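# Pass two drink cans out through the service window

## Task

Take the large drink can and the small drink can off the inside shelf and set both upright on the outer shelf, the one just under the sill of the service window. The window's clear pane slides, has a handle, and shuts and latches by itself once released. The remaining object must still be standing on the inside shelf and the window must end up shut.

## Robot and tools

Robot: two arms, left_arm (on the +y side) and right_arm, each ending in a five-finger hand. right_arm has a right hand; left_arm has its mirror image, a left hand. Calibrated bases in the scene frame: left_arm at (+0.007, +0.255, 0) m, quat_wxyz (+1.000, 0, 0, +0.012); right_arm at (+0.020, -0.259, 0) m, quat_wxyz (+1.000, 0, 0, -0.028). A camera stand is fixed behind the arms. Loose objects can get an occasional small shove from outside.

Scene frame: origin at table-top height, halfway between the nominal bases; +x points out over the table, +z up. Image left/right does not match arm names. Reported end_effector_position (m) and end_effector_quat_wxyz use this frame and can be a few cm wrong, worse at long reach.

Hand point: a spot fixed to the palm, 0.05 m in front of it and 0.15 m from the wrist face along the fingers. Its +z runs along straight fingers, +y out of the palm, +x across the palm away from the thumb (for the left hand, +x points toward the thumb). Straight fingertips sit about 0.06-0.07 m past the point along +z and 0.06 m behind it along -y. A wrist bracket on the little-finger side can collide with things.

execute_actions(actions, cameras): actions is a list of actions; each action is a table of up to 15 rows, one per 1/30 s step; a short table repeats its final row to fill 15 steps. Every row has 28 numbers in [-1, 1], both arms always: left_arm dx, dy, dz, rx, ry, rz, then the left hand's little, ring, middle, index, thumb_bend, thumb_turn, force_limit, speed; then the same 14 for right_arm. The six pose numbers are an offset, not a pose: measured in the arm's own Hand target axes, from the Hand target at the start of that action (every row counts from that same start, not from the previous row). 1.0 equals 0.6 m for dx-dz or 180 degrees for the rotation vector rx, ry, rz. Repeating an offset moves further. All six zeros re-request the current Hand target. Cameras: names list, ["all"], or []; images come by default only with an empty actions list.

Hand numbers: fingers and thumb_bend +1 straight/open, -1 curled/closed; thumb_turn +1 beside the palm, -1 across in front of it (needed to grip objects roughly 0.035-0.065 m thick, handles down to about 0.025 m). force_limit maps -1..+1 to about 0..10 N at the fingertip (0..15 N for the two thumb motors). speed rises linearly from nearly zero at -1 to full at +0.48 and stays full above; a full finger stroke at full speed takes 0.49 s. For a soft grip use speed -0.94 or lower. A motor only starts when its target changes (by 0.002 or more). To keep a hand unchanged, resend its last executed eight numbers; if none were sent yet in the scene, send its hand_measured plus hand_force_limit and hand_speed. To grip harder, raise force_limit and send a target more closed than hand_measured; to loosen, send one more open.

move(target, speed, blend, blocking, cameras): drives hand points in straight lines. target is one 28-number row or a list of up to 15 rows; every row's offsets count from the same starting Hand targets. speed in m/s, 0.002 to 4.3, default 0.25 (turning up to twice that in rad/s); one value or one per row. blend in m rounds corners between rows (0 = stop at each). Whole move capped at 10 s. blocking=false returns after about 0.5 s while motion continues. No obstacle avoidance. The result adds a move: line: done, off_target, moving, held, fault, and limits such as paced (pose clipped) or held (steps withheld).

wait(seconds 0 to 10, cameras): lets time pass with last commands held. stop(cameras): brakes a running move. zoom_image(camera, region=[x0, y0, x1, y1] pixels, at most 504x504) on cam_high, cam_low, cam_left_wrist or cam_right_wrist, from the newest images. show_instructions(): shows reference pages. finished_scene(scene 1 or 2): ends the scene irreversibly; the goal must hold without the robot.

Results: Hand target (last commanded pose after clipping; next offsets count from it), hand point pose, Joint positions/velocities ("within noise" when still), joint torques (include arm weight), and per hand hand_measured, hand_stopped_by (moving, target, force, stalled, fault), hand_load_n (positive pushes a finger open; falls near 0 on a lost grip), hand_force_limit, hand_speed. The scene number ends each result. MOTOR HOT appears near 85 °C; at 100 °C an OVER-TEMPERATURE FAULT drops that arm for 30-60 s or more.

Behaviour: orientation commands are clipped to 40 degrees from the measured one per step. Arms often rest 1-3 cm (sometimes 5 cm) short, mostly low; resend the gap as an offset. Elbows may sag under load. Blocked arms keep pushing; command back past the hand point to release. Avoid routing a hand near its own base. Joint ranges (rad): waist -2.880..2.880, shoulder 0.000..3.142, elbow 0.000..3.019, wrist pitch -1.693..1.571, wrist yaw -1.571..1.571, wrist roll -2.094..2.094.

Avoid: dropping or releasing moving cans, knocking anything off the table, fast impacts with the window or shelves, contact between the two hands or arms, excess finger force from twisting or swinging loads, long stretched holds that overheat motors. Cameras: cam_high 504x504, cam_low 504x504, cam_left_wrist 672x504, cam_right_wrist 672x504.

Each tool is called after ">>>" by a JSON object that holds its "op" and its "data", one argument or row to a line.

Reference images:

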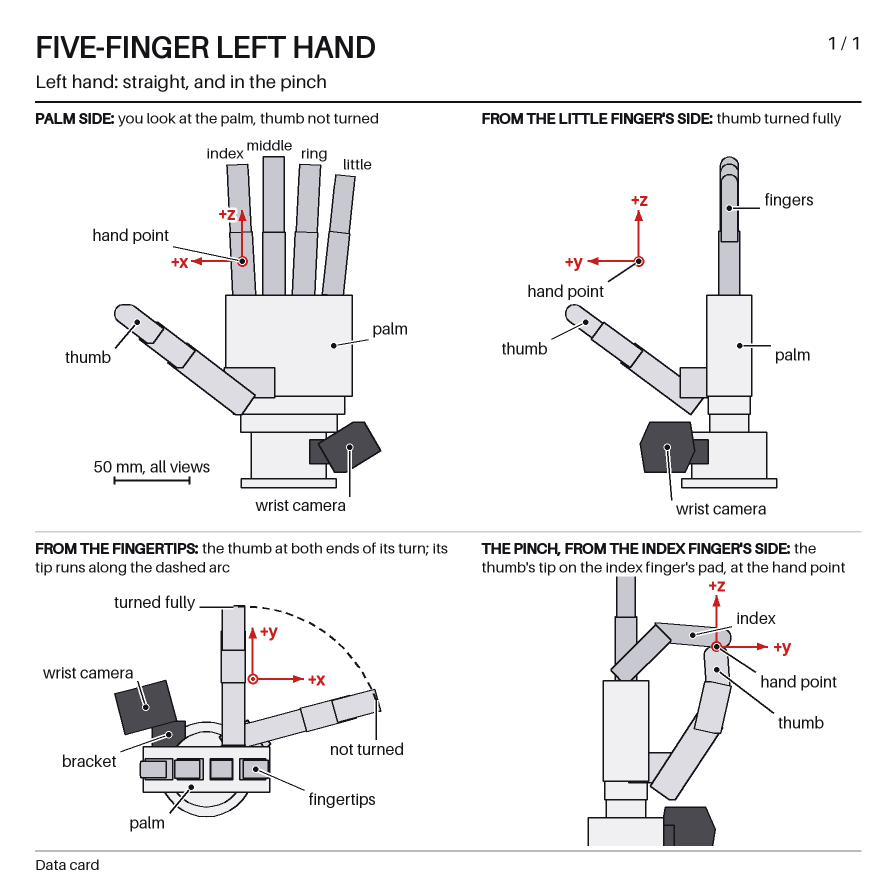

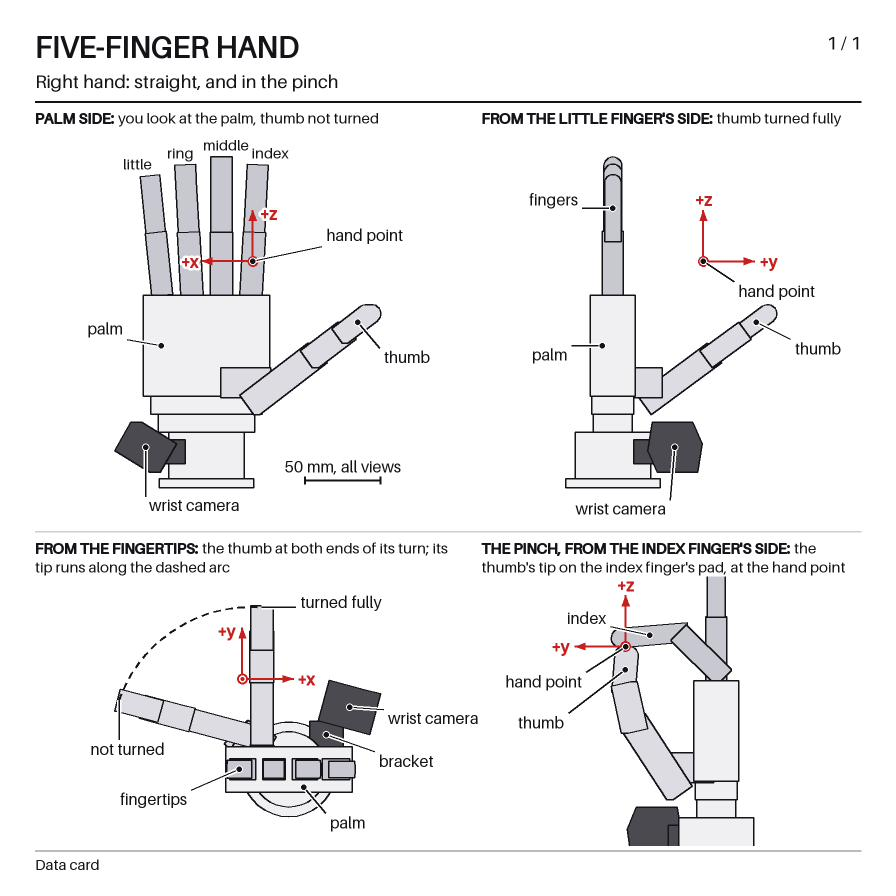

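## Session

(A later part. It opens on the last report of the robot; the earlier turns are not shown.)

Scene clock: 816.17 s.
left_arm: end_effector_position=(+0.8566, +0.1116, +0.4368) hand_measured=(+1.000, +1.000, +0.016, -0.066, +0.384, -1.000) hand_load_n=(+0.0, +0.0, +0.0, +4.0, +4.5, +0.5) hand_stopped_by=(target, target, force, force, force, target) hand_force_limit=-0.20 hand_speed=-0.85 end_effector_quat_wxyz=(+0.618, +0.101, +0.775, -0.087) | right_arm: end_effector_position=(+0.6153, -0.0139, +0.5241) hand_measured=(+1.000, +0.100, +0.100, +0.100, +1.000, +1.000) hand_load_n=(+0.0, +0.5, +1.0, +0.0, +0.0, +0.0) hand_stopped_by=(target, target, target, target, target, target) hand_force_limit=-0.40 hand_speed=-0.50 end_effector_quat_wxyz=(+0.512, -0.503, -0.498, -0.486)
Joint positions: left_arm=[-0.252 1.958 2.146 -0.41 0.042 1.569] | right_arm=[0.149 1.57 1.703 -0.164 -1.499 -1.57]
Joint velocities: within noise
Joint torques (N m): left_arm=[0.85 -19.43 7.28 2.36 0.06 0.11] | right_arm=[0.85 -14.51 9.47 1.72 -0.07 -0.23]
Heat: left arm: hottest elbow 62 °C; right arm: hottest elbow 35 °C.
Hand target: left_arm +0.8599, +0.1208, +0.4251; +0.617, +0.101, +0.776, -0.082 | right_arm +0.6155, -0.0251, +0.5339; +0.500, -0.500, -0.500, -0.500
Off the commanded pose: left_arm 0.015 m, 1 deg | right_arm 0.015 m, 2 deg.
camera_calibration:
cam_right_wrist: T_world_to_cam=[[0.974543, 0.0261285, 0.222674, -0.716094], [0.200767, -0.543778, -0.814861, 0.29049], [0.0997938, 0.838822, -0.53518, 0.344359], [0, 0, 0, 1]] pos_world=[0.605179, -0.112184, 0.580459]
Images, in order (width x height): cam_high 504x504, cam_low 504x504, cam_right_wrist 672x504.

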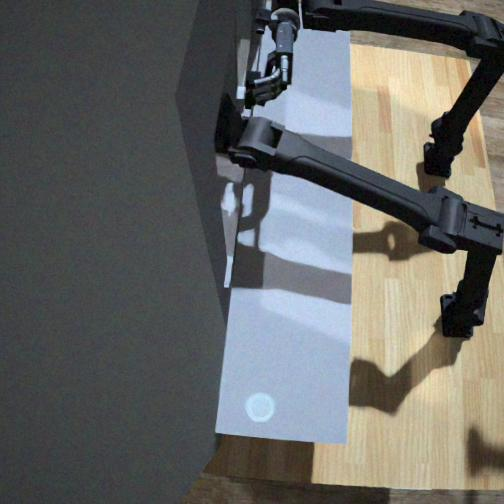

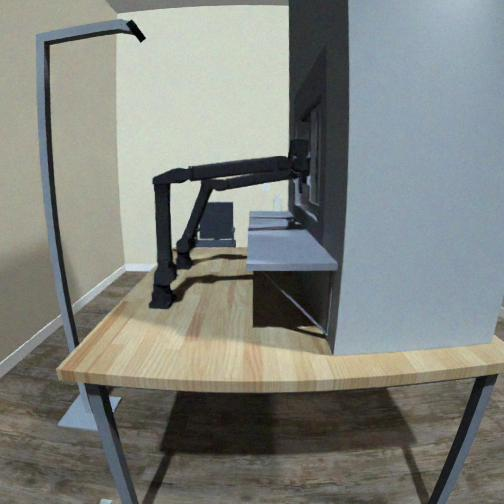

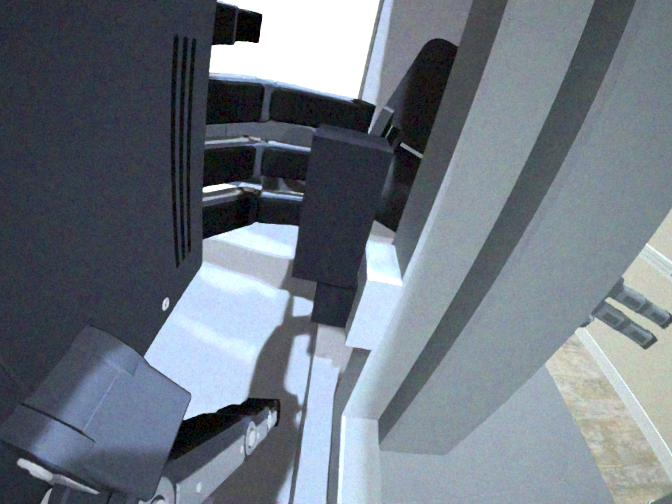

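>>> {"op": "move", "data": {
  "target": [0.089,0,0.021,0,0.033,0,1,1,-0.7,-0.7,-0.1,-1,-0.2,-0.85,0,0,0,0,0,0,1,0.1,0.1,0.1,1,1,-0.4,-0.5],
  "cameras": ["cam_left_wrist"],
  "speed": 0.08
}}

Scene clock: 829.10 s.
left_arm: end_effector_position=(+0.8488, +0.1134, +0.4222) hand_measured=(+1.000, +1.000, +0.016, -0.066, +0.384, -1.000) hand_load_n=(+0.0, +0.0, +0.0, +3.0, +4.0, +1.0) hand_stopped_by=(target, target, force, force, force, target) hand_force_limit=-0.20 hand_speed=-0.85 end_effector_quat_wxyz=(+0.602, +0.102, +0.787, -0.086) | right_arm: end_effector_position=(+0.6153, -0.0139, +0.5241) hand_measured=(+1.000, +0.100, +0.100, +0.100, +1.000, +1.000) hand_load_n=(+0.0, +0.5, +1.0, +0.0, +0.0, +0.0) hand_stopped_by=(target, target, target, target, target, target) hand_force_limit=-0.40 hand_speed=-0.50 end_effector_quat_wxyz=(+0.512, -0.503, -0.498, -0.486)
Joint positions: left_arm=[-0.252 1.941 2.108 -0.43 0.042 1.569] | right_arm=[0.149 1.57 1.703 -0.164 -1.499 -1.57]
Joint torques (N m): left_arm=[1.14 -16.26 6.93 1.63 0.02 0.13] | right_arm=[0.85 -14.51 9.43 1.72 -0.06 -0.21]
Heat: left arm: hottest elbow 58 °C; right arm: hottest elbow 34 °C.
Hand target: left_arm +0.8600, +0.1206, +0.3705; +0.576, +0.105, +0.807, -0.076 | right_arm +0.6155, -0.0251, +0.5339; +0.500, -0.500, -0.500, -0.500
Off the commanded pose: left_arm 0.054 m, 4 deg | right_arm 0.015 m, 2 deg.
move: off_target (left_arm, right_arm)
camera_calibration:
cam_left_wrist: T_world_to_cam=[[-0.27024, -0.929948, -0.249333, 0.44583], [-0.620297, 0.366227, -0.693621, 0.777348], [0.736344, -0.0327837, -0.675813, -0.21977], [0, 0, 0, 1]] pos_world=[0.764494, 0.122709, 0.501822]
Images, in order (width x height): cam_left_wrist 672x504.

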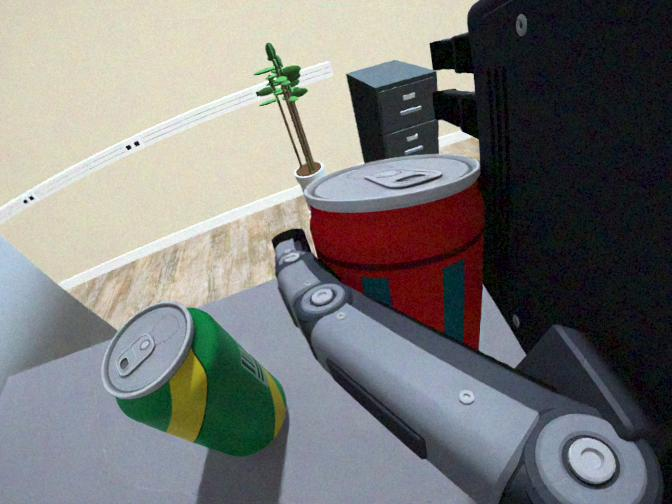

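>>> {"op": "zoom_image", "data": {
  "camera": "cam_left_wrist",
  "region": [380, 0, 672, 292]
}}

>>> {"op": "execute_actions", "data": {
  "actions": [],
  "cameras": ["cam_high","cam_right_wrist"]
}}

>>> {"op": "zoom_image", "data": {
  "camera": "cam_right_wrist",
  "region": [300, 0, 672, 372]
}}

>>> {"op": "zoom_image", "data": {
  "camera": "cam_high",
  "region": [200, 70, 290, 190]
}}

Scaled by 1.726 from the camera's 672x504 image, which has a finer 960x720 frame.

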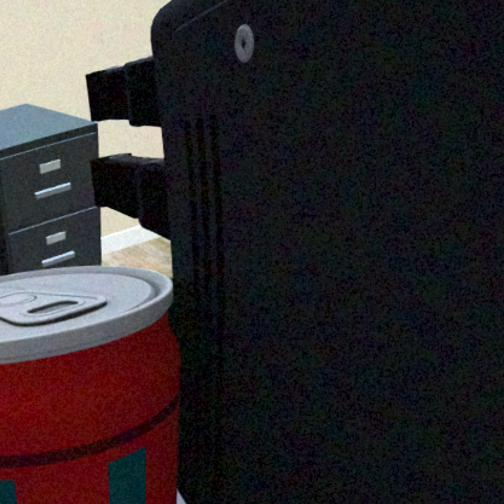

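Scene clock: 877.90 s.
left_arm: end_effector_position=(+0.8488, +0.1134, +0.4222) hand_measured=(+1.000, +1.000, +0.016, -0.066, +0.384, -1.000) hand_load_n=(+0.0, +0.0, +0.0, +3.0, +4.0, +1.0) hand_stopped_by=(target, target, force, force, force, target) hand_force_limit=-0.20 hand_speed=-0.85 end_effector_quat_wxyz=(+0.602, +0.102, +0.787, -0.086) | right_arm: end_effector_position=(+0.6153, -0.0139, +0.5241) hand_measured=(+1.000, +0.100, +0.100, +0.100, +1.000, +1.000) hand_load_n=(+0.0, +0.5, +1.0, +0.0, +0.0, +0.0) hand_stopped_by=(target, target, target, target, target, target) hand_force_limit=-0.40 hand_speed=-0.50 end_effector_quat_wxyz=(+0.512, -0.503, -0.498, -0.486)
Joint positions: left_arm=[-0.252 1.941 2.108 -0.43 0.042 1.569] | right_arm=[0.149 1.57 1.703 -0.164 -1.499 -1.57]
Joint velocities: within noise
Joint torques (N m): left_arm=[0.56 -16.26 6.89 1.58 0 0.15] | right_arm=[0.85 -14.45 9.42 1.76 -0.06 -0.21]
Heat: left arm: hottest elbow 49 °C; right arm: hottest shoulder 34 °C.
Hand target: left_arm +0.8600, +0.1206, +0.3705; +0.576, +0.105, +0.807, -0.076 | right_arm +0.6155, -0.0251, +0.5339; +0.500, -0.500, -0.500, -0.500
Off the commanded pose: left_arm 0.054 m, 4 deg | right_arm 0.015 m, 2 deg.
camera_calibration:
cam_right_wrist: T_world_to_cam=[[0.974543, 0.0261285, 0.222674, -0.716094], [0.200767, -0.543778, -0.814861, 0.29049], [0.0997938, 0.838822, -0.53518, 0.344359], [0, 0, 0, 1]] pos_world=[0.605179, -0.112184, 0.580459]
Images, in order (width x height): cam_high 504x504, cam_right_wrist 672x504.

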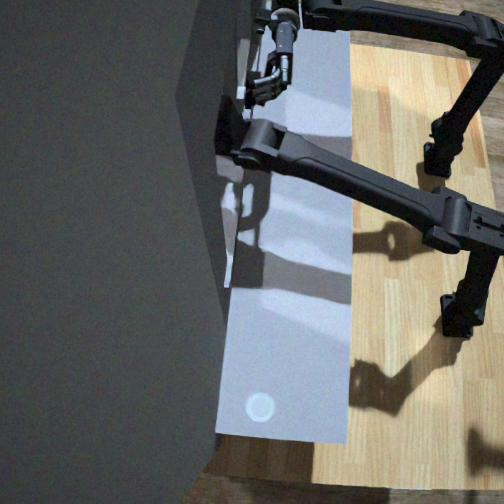

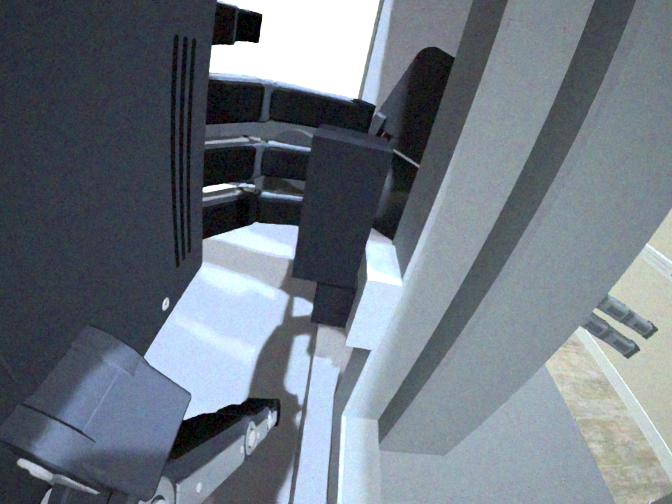

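Scaled by 1.355 from the camera's 672x504 image, which has a finer 960x720 frame.

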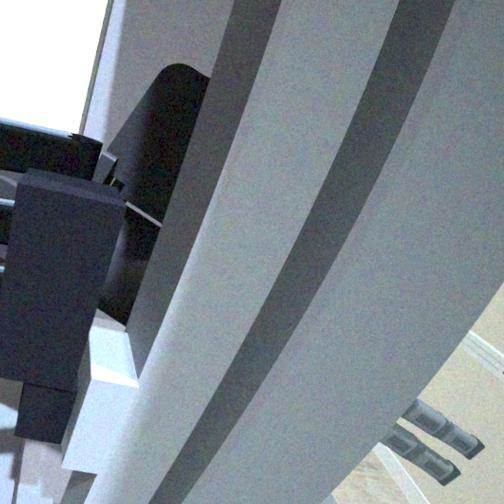

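Scaled by 4.200 from the camera's 504x504 image, which has a finer 720x720 frame.

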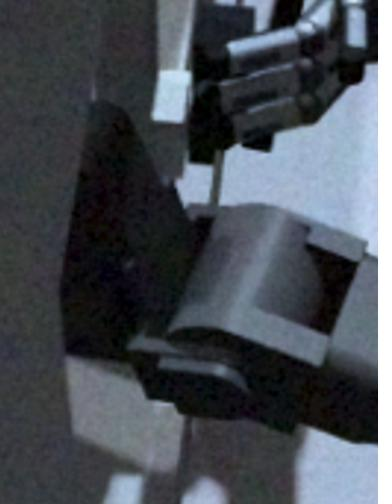

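>>> {"op": "move", "data": {
  "target": [
    [-0.276,0,-0.095,0,0,0,1,1,-0.7,-0.7,-0.1,-1,-0.2,-0.85,0,0,0,0,0,0,1,0.1,0.1,0.1,1,1,-0.4,-0.5],
    [-0.278,-0.022,-0.089,0.0788,0,0.027,1,1,-0.7,-0.7,-0.1,-1,-0.2,-0.85,0,0,0,0,0,0,1,0.1,0.1,0.1,1,1,-0.4,-0.5]
  ],
  "cameras": ["cam_left_wrist","cam_high","cam_right_wrist"],
  "speed": 0.1,
  "blend": 0.01
}}

>>> {"op": "zoom_image", "data": {
  "camera": "cam_high",
  "region": [200, 50, 320, 190]
}}

Scene clock: 898.03 s.
left_arm: end_effector_position=(+0.8672, +0.0963, +0.4820) hand_measured=(+1.000, +1.000, +0.016, -0.066, +0.384, -1.000) hand_load_n=(+0.0, +0.0, +0.0, +3.0, +4.0, +1.0) hand_stopped_by=(target, target, force, force, force, target) hand_force_limit=-0.20 hand_speed=-0.85 end_effector_quat_wxyz=(+0.555, +0.199, +0.792, -0.161) | right_arm: end_effector_position=(+0.6156, -0.0146, +0.5241) hand_measured=(+1.000, +0.100, +0.100, +0.100, +1.000, +1.000) hand_load_n=(+0.0, +0.0, +0.0, +1.5, +0.0, +0.0) hand_stopped_by=(target, target, target, target, target, target) hand_force_limit=-0.40 hand_speed=-0.50 end_effector_quat_wxyz=(+0.512, -0.504, -0.497, -0.486)
Joint positions: left_arm=[-0.203 2.239 2.847 -0.967 0.329 1.656] | right_arm=[0.148 1.57 1.703 -0.164 -1.499 -1.57]
Joint torques (N m): left_arm=[1.03 -22.83 14.24 1.65 0.26 0.21] | right_arm=[0.91 -14.39 9.44 1.74 -0.06 -0.22]
Heat: left arm: hottest elbow 48 °C; right arm: hottest shoulder 34 °C.
Hand target: left_arm +0.8604, +0.1074, +0.5457; +0.561, +0.209, +0.786, -0.151 | right_arm +0.6156, -0.0254, +0.5339; +0.500, -0.500, -0.499, -0.500
Off the commanded pose: left_arm 0.065 m, 2 deg | right_arm 0.014 m, 2 deg.
elbow stopped short (left arm): the move would have taken joint 3 (elbow) straighter than the controller allows.
move: off_target (left_arm, right_arm)
camera_calibration:
cam_left_wrist: T_world_to_cam=[[-0.510798, -0.829242, -0.22681, 0.637881], [-0.561254, 0.521503, -0.642672, 0.745844], [0.651213, -0.200978, -0.731799, -0.0765463], [0, 0, 0, 1]] pos_world=[0.794285, 0.124613, 0.567995]
cam_right_wrist: T_world_to_cam=[[0.974573, 0.0250726, 0.222664, -0.716402], [0.200171, -0.54399, -0.814866, 0.290409], [0.100696, 0.838717, -0.535176, 0.344367], [0, 0, 0, 1]] pos_world=[0.605378, -0.112885, 0.580459]
Images, in order (width x height): cam_high 504x504, cam_left_wrist 672x504, cam_right_wrist 672x504.

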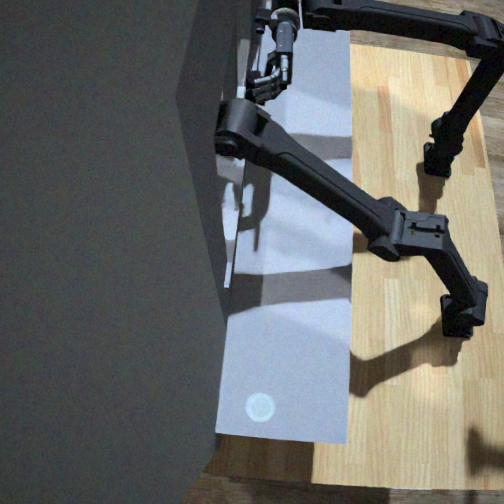

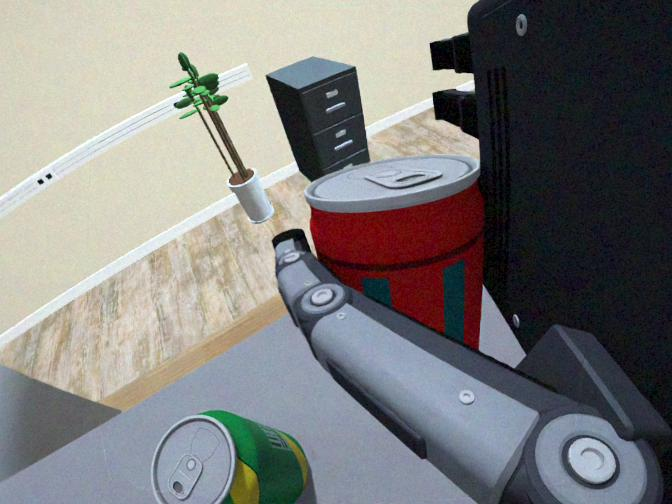

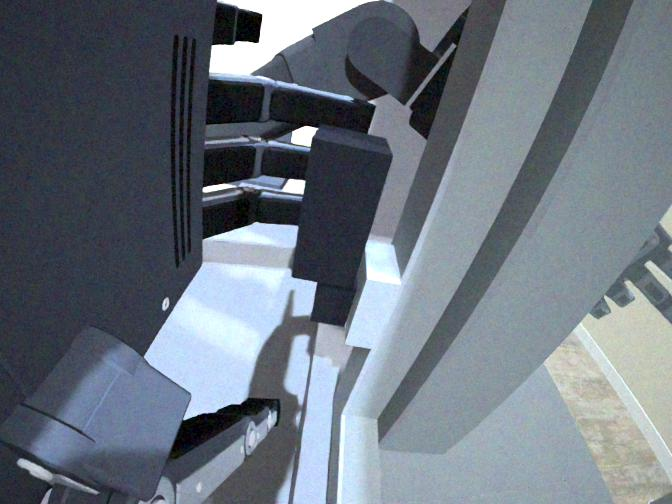

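Scaled by 3.600 from the camera's 504x504 image, which has a finer 720x720 frame.

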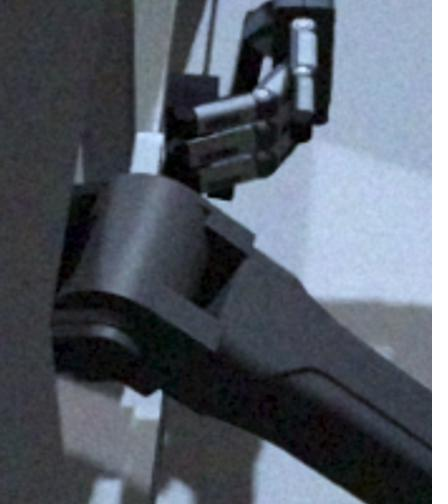

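>>> {"op": "move", "data": {
  "target": [
    [0.005,0.009,-0.014,0.0526,0,0.0179,1,1,-0.7,-0.7,-0.1,-1,-0.2,-0.85,0,0,0,0,0,0,1,0.1,0.1,0.1,1,1,-0.4,-0.5],
    [0.1705,0.009,0.0427,0.0526,-0.015,0.0179,1,1,-0.7,-0.7,-0.1,-1,-0.2,-0.85,0,0,0,0,0,0,1,0.1,0.1,0.1,1,1,-0.4,-0.5]
  ],
  "cameras": ["cam_left_wrist","cam_high","cam_right_wrist"],
  "speed": 0.1,
  "blend": 0.01
}}

>>> {"op": "zoom_image", "data": {
  "camera": "cam_high",
  "region": [200, 50, 320, 190]
}}

Scene clock: 921.27 s.
left_arm: end_effector_position=(+0.8619, +0.1062, +0.3955) hand_measured=(+1.000, +1.000, +0.016, -0.066, +0.384, -1.000) hand_load_n=(+0.0, +0.0, +0.0, +2.5, +4.0, +1.0) hand_stopped_by=(target, target, force, force, force, target) hand_force_limit=-0.20 hand_speed=-0.85 end_effector_quat_wxyz=(+0.535, +0.274, +0.771, -0.212) | right_arm: end_effector_position=(+0.6156, -0.0146, +0.5241) hand_measured=(+1.000, +0.100, +0.100, +0.100, +1.000, +1.000) hand_load_n=(+0.0, +0.0, +0.0, +1.5, +0.0, +0.0) hand_stopped_by=(target, target, target, target, target, target) hand_force_limit=-0.40 hand_speed=-0.50 end_effector_quat_wxyz=(+0.512, -0.504, -0.497, -0.486)
Joint positions: left_arm=[-0.141 2.031 2.248 -0.629 0.563 1.764] | right_arm=[0.148 1.57 1.703 -0.164 -1.499 -1.57]
Joint torques (N m): left_arm=[1.08 -23.77 9.39 2.44 0.25 -0.03] | right_arm=[0.91 -14.62 9.42 1.73 -0.07 -0.22]
Heat: left arm: hottest elbow 55 °C; right arm: hottest shoulder 34 °C.
Hand target: left_arm +0.8552, +0.1163, +0.4404; +0.564, +0.273, +0.752, -0.204 | right_arm +0.6156, -0.0254, +0.5339; +0.500, -0.500, -0.499, -0.500
Off the commanded pose: left_arm 0.047 m, 4 deg | right_arm 0.015 m, 2 deg.
elbow stopped short (left arm): the move would have taken joint 3 (elbow) straighter than the controller allows.
move: off_target (left_arm, right_arm)
camera_calibration:
cam_left_wrist: T_world_to_cam=[[-0.660149, -0.716263, -0.226209, 0.740182], [-0.455403, 0.621152, -0.637792, 0.578295], [0.597337, -0.318022, -0.736241, -0.073717], [0, 0, 0, 1]] pos_world=[0.796022, 0.147513, 0.481995]
cam_right_wrist: T_world_to_cam=[[0.974573, 0.0250726, 0.222664, -0.716402], [0.200171, -0.54399, -0.814866, 0.290409], [0.100696, 0.838717, -0.535176, 0.344367], [0, 0, 0, 1]] pos_world=[0.605378, -0.112885, 0.580459]
Images, in order (width x height): cam_high 504x504, cam_left_wrist 672x504, cam_right_wrist 672x504.

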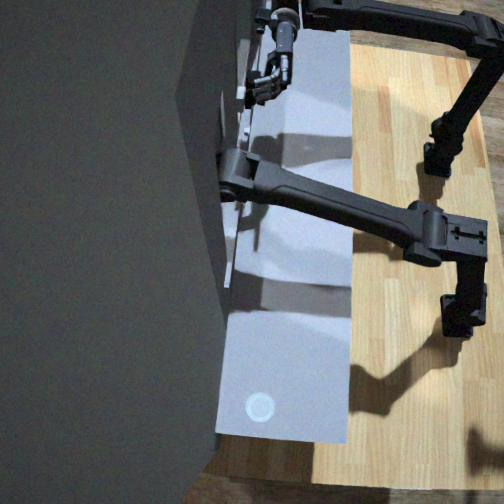

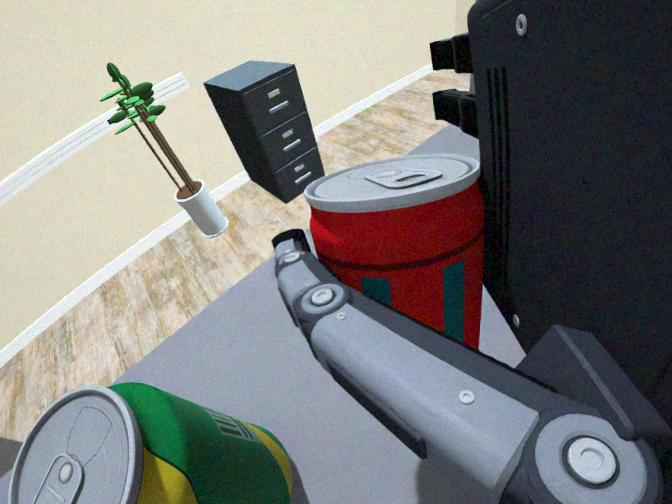

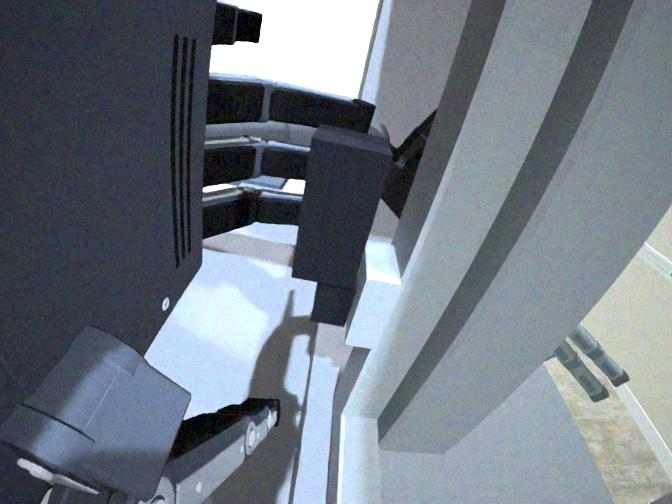

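Scaled by 3.600 from the camera's 504x504 image, which has a finer 720x720 frame.

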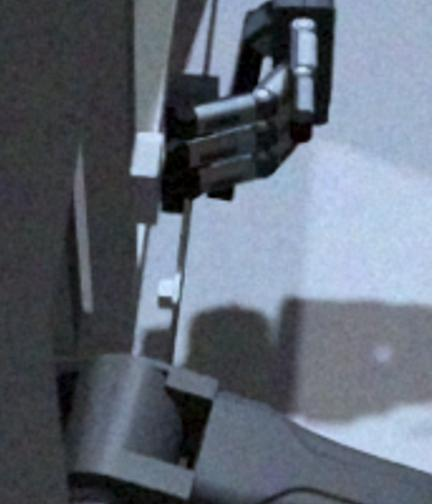

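>>> {"op": "move", "data": {
  "target": [0.056,0,0.016,0,0,0,1,1,-0.7,-0.7,-0.1,-1,-0.2,-0.85,0,0,0,0,0,0,1,0.1,0.1,0.1,1,1,-0.4,-0.5],
  "speed": 0.06
}}

>>> {"op": "move", "data": {
  "target": [0.0208,0,0.006,0,0,0,1,1,-0.7,-0.7,-0.1,-1,-0.2,-0.85,0,0,0,0,0,0,1,0.1,0.1,0.1,1,1,-0.4,-0.5],
  "speed": 0.05,
  "cameras": ["cam_left_wrist"]
}}

Scene clock: 928.33 s.
left_arm: end_effector_position=(+0.8611, +0.1063, +0.3550) hand_measured=(+1.000, +1.000, +0.016, -0.066, +0.384, -1.000) hand_load_n=(+0.0, +0.0, +0.0, +3.0, +4.0, +1.0) hand_stopped_by=(target, target, force, force, force, target) hand_force_limit=-0.20 hand_speed=-0.85 end_effector_quat_wxyz=(+0.532, +0.273, +0.773, -0.213) | right_arm: end_effector_position=(+0.6156, -0.0146, +0.5241) hand_measured=(+1.000, +0.100, +0.100, +0.100, +1.000, +1.000) hand_load_n=(+0.0, +0.0, +0.0, +1.5, +0.0, +0.0) hand_stopped_by=(target, target, target, target, target, target) hand_force_limit=-0.40 hand_speed=-0.50 end_effector_quat_wxyz=(+0.512, -0.504, -0.497, -0.486)
Joint positions: left_arm=[-0.141 2.008 2.109 -0.519 0.563 1.764] | right_arm=[0.148 1.57 1.703 -0.164 -1.499 -1.57]
Joint torques (N m): left_arm=[0.91 -24 9.69 2.44 0.23 -0.04] | right_arm=[0.97 -14.51 9.43 1.7 -0.06 -0.22]
Heat: left arm: hottest elbow 55 °C; right arm: hottest shoulder 34 °C.
Hand target: left_arm +0.8550, +0.1164, +0.4055; +0.564, +0.273, +0.752, -0.204 | right_arm +0.6156, -0.0254, +0.5339; +0.500, -0.500, -0.499, -0.500
Off the commanded pose: left_arm 0.052 m, 5 deg | right_arm 0.015 m, 2 deg.
move: off_target (left_arm, right_arm)

Scene clock: 929.27 s.
left_arm: end_effector_position=(+0.8612, +0.1062, +0.3413) hand_measured=(+1.000, +1.000, +0.016, -0.066, +0.384, -1.000) hand_load_n=(+0.0, +0.0, +0.0, +3.0, +4.0, +1.0) hand_stopped_by=(target, target, force, force, force, target) hand_force_limit=-0.20 hand_speed=-0.85 end_effector_quat_wxyz=(+0.531, +0.273, +0.773, -0.213) | right_arm: end_effector_position=(+0.6156, -0.0146, +0.5241) hand_measured=(+1.000, +0.100, +0.100, +0.100, +1.000, +1.000) hand_load_n=(+0.0, +0.0, +0.0, +1.5, +0.5, +0.0) hand_stopped_by=(target, target, target, target, target, target) hand_force_limit=-0.40 hand_speed=-0.50 end_effector_quat_wxyz=(+0.512, -0.504, -0.497, -0.486)
Joint positions: left_arm=[-0.141 2.005 2.069 -0.484 0.563 1.764] | right_arm=[0.148 1.57 1.703 -0.164 -1.499 -1.57]
Joint torques (N m): left_arm=[0.73 -24.47 9.46 2.39 0.23 -0.05] | right_arm=[1.03 -14.51 9.46 1.69 -0.05 -0.22]
Heat: left arm: hottest elbow 55 °C; right arm: hottest shoulder 34 °C.
Hand target: left_arm +0.8551, +0.1165, +0.3925; +0.564, +0.273, +0.752, -0.204 | right_arm +0.6156, -0.0254, +0.5339; +0.500, -0.500, -0.499, -0.500
Off the commanded pose: left_arm 0.053 m, 5 deg | right_arm 0.015 m, 2 deg.
move: off_target (left_arm, right_arm)
camera_calibration:
cam_left_wrist: T_world_to_cam=[[-0.661923, -0.716064, -0.221608, 0.727527], [-0.460473, 0.621735, -0.633569, 0.546287], [0.591458, -0.31733, -0.741269, -0.106502], [0, 0, 0, 1]] pos_world=[0.796109, 0.147514, 0.428391]
Images, in order (width x height): cam_left_wrist 672x504.

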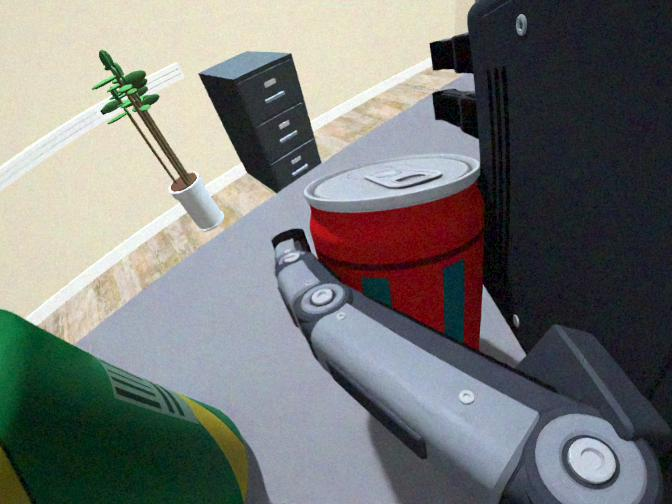

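>>> {"op": "move", "data": {
  "target": [0.013,0,0.0038,0,0,0,1,1,-0.7,-0.7,-0.1,-1,-0.2,-0.85,0,0,0,0,0,0,1,0.1,0.1,0.1,1,1,-0.4,-0.5],
  "speed": 0.05,
  "cameras": ["cam_left_wrist"]
}}

>>> {"op": "move", "data": {
  "target": [0.013,0,0.0038,0,0,0,1,1,-0.7,-0.7,-0.1,-1,-0.2,-0.85,0,0,0,0,0,0,1,0.1,0.1,0.1,1,1,-0.4,-0.5],
  "speed": 0.05,
  "cameras": ["cam_left_wrist"]
}}

Scene clock: 936.10 s.
left_arm: end_effector_position=(+0.8608, +0.1063, +0.3410) hand_measured=(+1.000, +1.000, +0.016, -0.066, +0.384, -1.000) hand_load_n=(+0.0, +0.0, +0.0, +3.0, +4.0, +0.5) hand_stopped_by=(target, target, force, force, force, target) hand_force_limit=-0.20 hand_speed=-0.85 end_effector_quat_wxyz=(+0.536, +0.274, +0.770, -0.212) | right_arm: end_effector_position=(+0.6156, -0.0146, +0.5241) hand_measured=(+1.000, +0.100, +0.100, +0.100, +1.000, +1.000) hand_load_n=(+0.0, +0.0, +0.0, +1.5, +0.0, +0.0) hand_stopped_by=(target, target, target, target, target, target) hand_force_limit=-0.40 hand_speed=-0.50 end_effector_quat_wxyz=(+0.512, -0.504, -0.497, -0.486)
Joint positions: left_arm=[-0.141 1.998 2.049 -0.458 0.563 1.764] | right_arm=[0.148 1.57 1.703 -0.164 -1.499 -1.57]
Joint torques (N m): left_arm=[1.03 -23.65 9.2 2.36 0.27 -0.04] | right_arm=[1.03 -14.56 9.44 1.72 -0.06 -0.21]
Heat: left arm: hottest elbow 54 °C; right arm: hottest shoulder 34 °C.
Hand target: left_arm +0.8551, +0.1165, +0.3844; +0.564, +0.273, +0.752, -0.204 | right_arm +0.6156, -0.0254, +0.5339; +0.500, -0.500, -0.499, -0.500
Off the commanded pose: left_arm 0.045 m, 4 deg | right_arm 0.015 m, 2 deg.
move: off_target (left_arm, right_arm)
camera_calibration:
cam_left_wrist: T_world_to_cam=[[-0.659103, -0.716383, -0.228864, 0.727259], [-0.452461, 0.620813, -0.640211, 0.541396], [0.600718, -0.318413, -0.733316, -0.117076], [0, 0, 0, 1]] pos_world=[0.794629, 0.147612, 0.427197]
Images, in order (width x height): cam_left_wrist 672x504.

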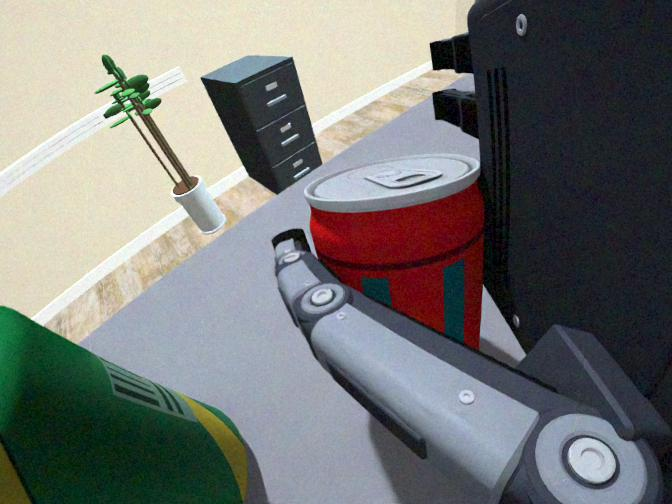

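Scene clock: 936.97 s.
left_arm: end_effector_position=(+0.8602, +0.1064, +0.3405) hand_measured=(+1.000, +1.000, +0.016, -0.066, +0.384, -1.000) hand_load_n=(+0.0, +0.0, +0.0, +2.5, +4.0, +0.5) hand_stopped_by=(target, target, force, force, force, target) hand_force_limit=-0.20 hand_speed=-0.85 end_effector_quat_wxyz=(+0.541, +0.275, +0.766, -0.211) | right_arm: end_effector_position=(+0.6156, -0.0146, +0.5241) hand_measured=(+1.000, +0.100, +0.100, +0.100, +1.000, +1.000) hand_load_n=(+0.0, +0.0, +0.0, +1.5, +0.0, +0.0) hand_stopped_by=(target, target, target, target, target, target) hand_force_limit=-0.40 hand_speed=-0.50 end_effector_quat_wxyz=(+0.512, -0.504, -0.497, -0.486)
Joint positions: left_arm=[-0.141 1.991 2.029 -0.433 0.563 1.764] | right_arm=[0.148 1.57 1.703 -0.164 -1.499 -1.57]
Joint torques (N m): left_arm=[0.85 -22.77 9.02 2.24 0.25 -0.05] | right_arm=[0.97 -14.56 9.42 1.74 -0.06 -0.21]
Heat: left arm: hottest elbow 54 °C; right arm: hottest shoulder 34 °C.
Hand target: left_arm +0.8551, +0.1165, +0.3761; +0.564, +0.273, +0.752, -0.204 | right_arm +0.6156, -0.0254, +0.5339; +0.500, -0.500, -0.499, -0.500
Off the commanded pose: left_arm 0.038 m, 3 deg | right_arm 0.015 m, 2 deg.
move: off_target (left_arm, right_arm)
camera_calibration:
cam_left_wrist: T_world_to_cam=[[-0.656328, -0.71675, -0.235589, 0.726692], [-0.444914, 0.619869, -0.646386, 0.536404], [0.609332, -0.319424, -0.725729, -0.126936], [0, 0, 0, 1]] pos_world=[0.792948, 0.147809, 0.425804]
Images, in order (width x height): cam_left_wrist 672x504.

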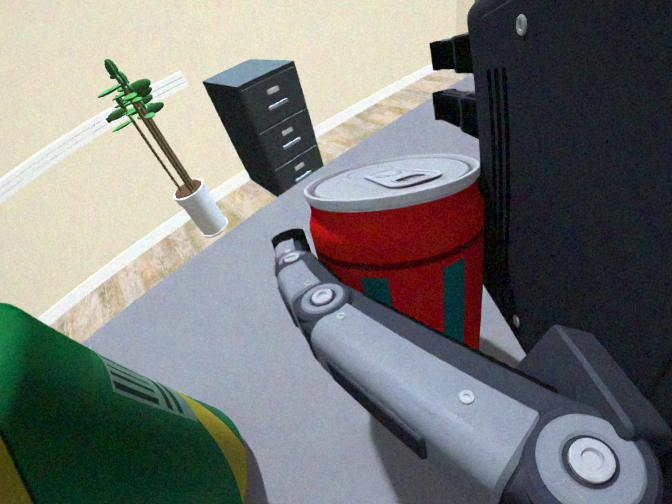

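>>> {"op": "zoom_image", "data": {
  "camera": "cam_left_wrist",
  "region": [280, 110, 500, 360]
}}

Scaled by 2.016 from the camera's 672x504 image, which has a finer 960x720 frame.

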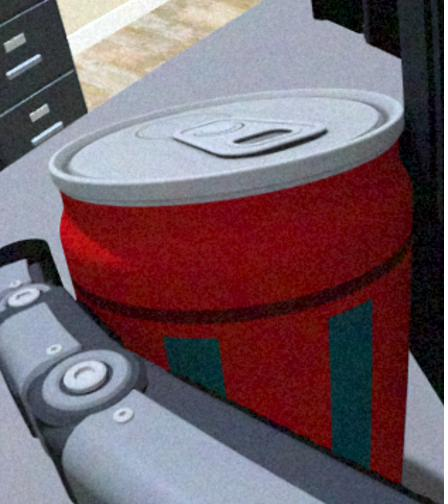

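>>> {"op": "execute_actions", "data": {
  "actions": [
    [[0,0,0,0,0,0,1,1,-0.7,-0.7,0.75,-1,-0.2,-0.93,0,0,0,0,0,0,1,0.1,0.1,0.1,1,1,-0.4,-0.5]],
    [[0,0,0,0,0,0,1,1,-0.7,-0.7,0.75,-1,-0.2,-0.93,0,0,0,0,0,0,1,0.1,0.1,0.1,1,1,-0.4,-0.5]],
    [[0,0,0,0,0,0,1,1,-0.7,-0.7,0.75,-1,-0.2,-0.93,0,0,0,0,0,0,1,0.1,0.1,0.1,1,1,-0.4,-0.5]],
    [[0,0,0,0,0,0,1,1,-0.7,-0.7,0.75,-1,-0.2,-0.93,0,0,0,0,0,0,1,0.1,0.1,0.1,1,1,-0.4,-0.5]]
  ],
  "cameras": ["cam_left_wrist"]
}}

Scene clock: 976.03 s.
left_arm: end_effector_position=(+0.8587, +0.1065, +0.3491) hand_measured=(+1.000, +1.000, +0.016, -0.066, +0.750, -1.000) hand_load_n=(+0.0, +0.0, +0.0, +0.0, +0.0, +0.0) hand_stopped_by=(target, target, force, force, target, target) hand_force_limit=-0.20 hand_speed=-0.93 end_effector_quat_wxyz=(+0.546, +0.276, +0.763, -0.209) | right_arm: end_effector_position=(+0.6156, -0.0146, +0.5241) hand_measured=(+1.000, +0.100, +0.100, +0.100, +1.000, +1.000) hand_load_n=(+0.0, +0.0, +0.0, +1.5, +0.0, +0.0) hand_stopped_by=(target, target, target, target, target, target) hand_force_limit=-0.40 hand_speed=-0.50 end_effector_quat_wxyz=(+0.512, -0.504, -0.497, -0.486)
Joint positions: left_arm=[-0.141 1.982 2.029 -0.429 0.563 1.764] | right_arm=[0.148 1.57 1.703 -0.164 -1.499 -1.57]
Joint torques (N m): left_arm=[0.97 -22.24 9.13 2.11 0.24 -0.02] | right_arm=[0.97 -14.45 9.44 1.68 -0.06 -0.23]
Heat: left arm: hottest elbow 53 °C; right arm: hottest elbow 35 °C.
Hand target: left_arm +0.8550, +0.1164, +0.3762; +0.564, +0.273, +0.752, -0.204 | right_arm +0.6156, -0.0254, +0.5339; +0.500, -0.500, -0.499, -0.500
Off the commanded pose: left_arm 0.029 m, 3 deg | right_arm 0.015 m, 2 deg.
camera_calibration:
cam_left_wrist: T_world_to_cam=[[-0.653258, -0.717071, -0.24303, 0.727874], [-0.436554, 0.618985, -0.6529, 0.536402], [0.618607, -0.320417, -0.717397, -0.130472], [0, 0, 0, 1]] pos_world=[0.790369, 0.148107, 0.433511]
Images, in order (width x height): cam_left_wrist 672x504.

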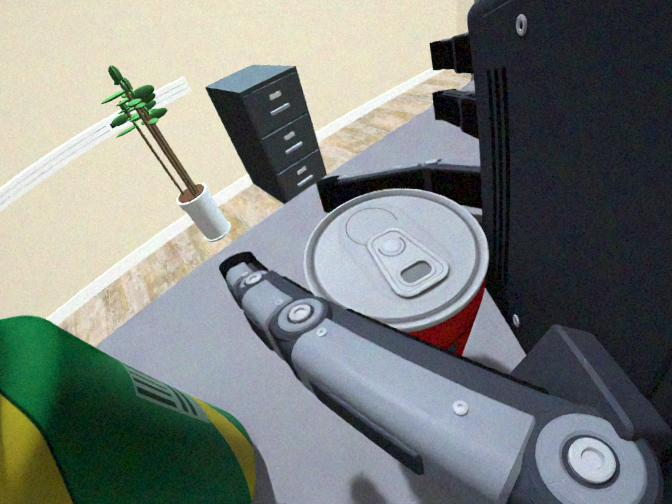

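>>> {"op": "execute_actions", "data": {
  "actions": [
    [[0,0,0,0,0,0,1,1,1,1,1,-1,-0.2,-0.8,0,0,0,0,0,0,1,0.1,0.1,0.1,1,1,-0.4,-0.5]],
    [[0,0,0,0,0,0,1,1,1,1,1,-1,-0.2,-0.8,0,0,0,0,0,0,1,0.1,0.1,0.1,1,1,-0.4,-0.5]],
    [[0,0,0,0,0,0,1,1,1,1,1,-1,-0.2,-0.8,0,0,0,0,0,0,1,0.1,0.1,0.1,1,1,-0.4,-0.5]]
  ],
  "cameras": ["cam_left_wrist"]
}}

Scene clock: 983.90 s.
left_arm: end_effector_position=(+0.8587, +0.1065, +0.3491) hand_measured=(+1.000, +1.000, +1.000, +1.000, +1.000, -1.000) hand_load_n=(+0.0, +0.0, +0.0, +0.0, +0.0, +0.5) hand_stopped_by=(target, target, target, target, target, target) hand_force_limit=-0.20 hand_speed=-0.80 end_effector_quat_wxyz=(+0.546, +0.276, +0.763, -0.209) | right_arm: end_effector_position=(+0.6156, -0.0146, +0.5241) hand_measured=(+1.000, +0.100, +0.100, +0.100, +1.000, +1.000) hand_load_n=(+0.0, +0.0, +0.0, +1.5, +0.0, +0.0) hand_stopped_by=(target, target, target, target, target, target) hand_force_limit=-0.40 hand_speed=-0.50 end_effector_quat_wxyz=(+0.512, -0.504, -0.497, -0.486)
Joint positions: left_arm=[-0.141 1.982 2.029 -0.429 0.563 1.764] | right_arm=[0.148 1.57 1.703 -0.164 -1.499 -1.57]
Joint torques (N m): left_arm=[0.97 -22.3 9.06 2.11 0.26 -0.05] | right_arm=[0.97 -14.51 9.46 1.72 -0.05 -0.22]
Heat: left arm: hottest elbow 52 °C; right arm: hottest elbow 35 °C.
Hand target: left_arm +0.8550, +0.1164, +0.3762; +0.564, +0.273, +0.752, -0.204 | right_arm +0.6156, -0.0254, +0.5339; +0.500, -0.500, -0.499, -0.500
Off the commanded pose: left_arm 0.029 m, 3 deg | right_arm 0.015 m, 2 deg.
camera_calibration:
cam_left_wrist: T_world_to_cam=[[-0.653258, -0.717071, -0.24303, 0.727874], [-0.436554, 0.618985, -0.6529, 0.536402], [0.618607, -0.320417, -0.717397, -0.130472], [0, 0, 0, 1]] pos_world=[0.790369, 0.148107, 0.433511]
Images, in order (width x height): cam_left_wrist 672x504.

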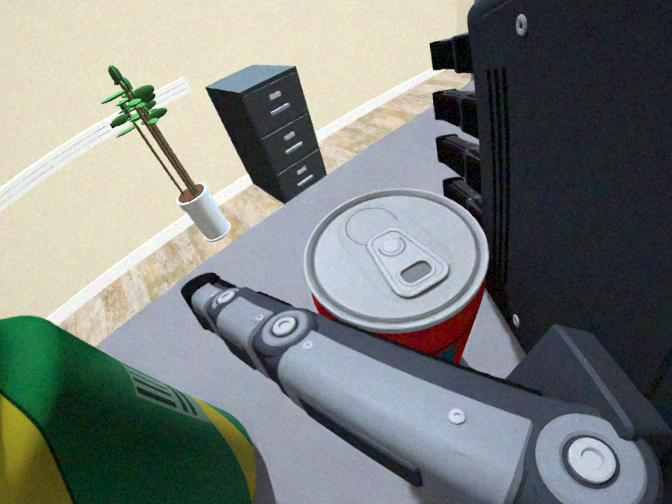

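>>> {"op": "move", "data": {
  "target": [
    [0,-0.02,-0.2,0,0,0,1,1,1,1,1,-1,-0.2,-0.8,0,0,0,0,0,0,1,0.1,0.1,0.1,1,1,-0.4,-0.5],
    [-0.007,-0.236,-0.712,0,0,0,1,1,1,1,1,-1,-0.2,-0.8,0,0,0,0,0,0,1,0.1,0.1,0.1,1,1,-0.4,-0.5]
  ],
  "speed": [0.08,0.2],
  "blend": 0.01,
  "cameras": ["all"]
}}

Scene clock: 999.33 s.
left_arm: end_effector_position=(+0.4496, +0.2651, +0.5023) hand_measured=(+1.000, +1.000, +1.000, +1.000, +1.000, -1.000) hand_load_n=(+0.0, +0.0, +0.0, +0.0, +0.0, +0.5) hand_stopped_by=(target, target, target, target, target, target) hand_force_limit=-0.20 hand_speed=-0.80 end_effector_quat_wxyz=(+0.565, +0.272, +0.751, -0.208) | right_arm: end_effector_position=(+0.6156, -0.0146, +0.5241) hand_measured=(+1.000, +0.100, +0.100, +0.100, +1.000, +1.000) hand_load_n=(+0.0, +0.0, +0.0, +1.5, +0.0, +0.0) hand_stopped_by=(target, target, target, target, target, target) hand_force_limit=-0.40 hand_speed=-0.50 end_effector_quat_wxyz=(+0.512, -0.504, -0.497, -0.486)
Joint positions: left_arm=[0.263 0.954 1.333 -0.857 0.932 1.962] | right_arm=[0.148 1.57 1.703 -0.164 -1.499 -1.57]
Joint torques (N m): left_arm=[0.85 -3.84 8.51 1.1 0.5 0.15] | right_arm=[0.91 -14.33 9.44 1.72 -0.06 -0.21]
Heat: left arm: hottest elbow 51 °C; right arm: hottest elbow 35 °C.
Hand target: left_arm +0.4502, +0.2698, +0.4997; +0.564, +0.273, +0.752, -0.204 | right_arm +0.6156, -0.0254, +0.5339; +0.500, -0.500, -0.499, -0.500
Off the commanded pose: left_arm 0.006 m, 0 deg | right_arm 0.015 m, 2 deg.
move: off_target (right_arm)
camera_calibration:
cam_left_wrist: T_world_to_cam=[[-0.636635, -0.727114, -0.256907, 0.61367], [-0.414528, 0.603584, -0.681068, 0.36801], [0.650279, -0.327097, -0.685671, 0.254979], [0, 0, 0, 1]] pos_world=[0.377427, 0.307486, 0.583128]
cam_right_wrist: T_world_to_cam=[[0.974573, 0.0250726, 0.222664, -0.716402], [0.200171, -0.54399, -0.814866, 0.290409], [0.100696, 0.838717, -0.535176, 0.344367], [0, 0, 0, 1]] pos_world=[0.605378, -0.112885, 0.580459]

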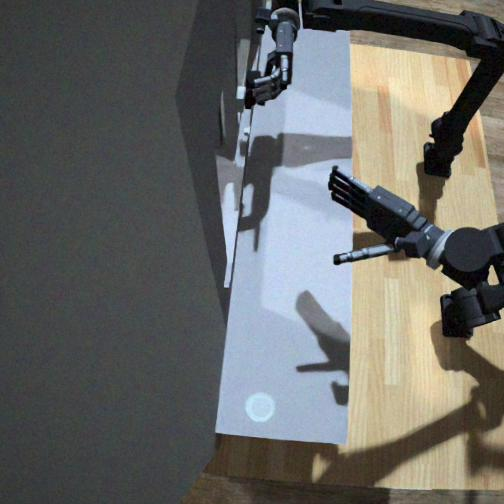

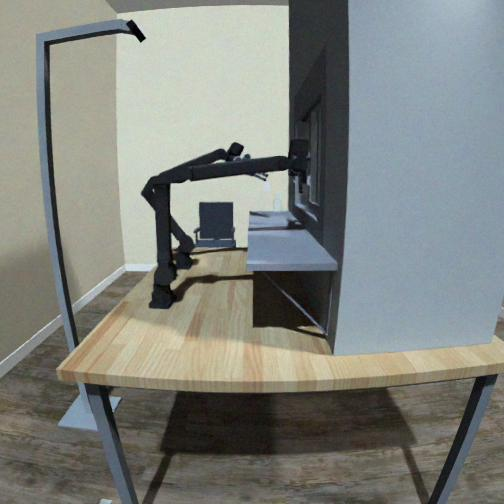

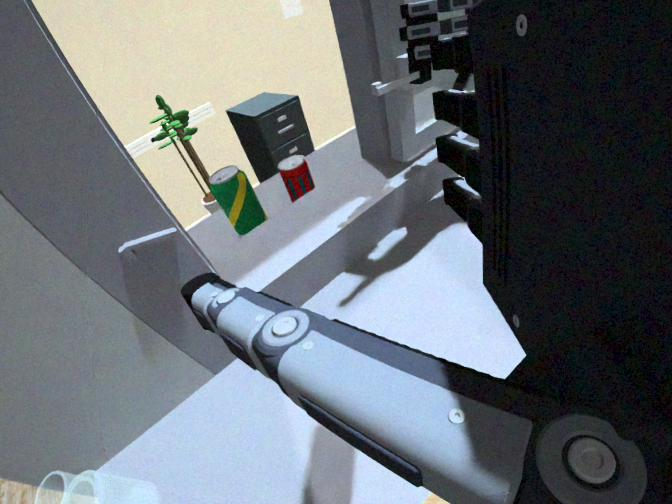

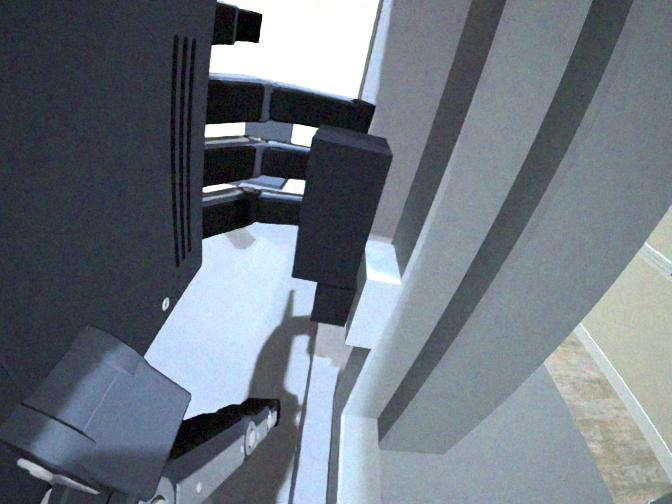

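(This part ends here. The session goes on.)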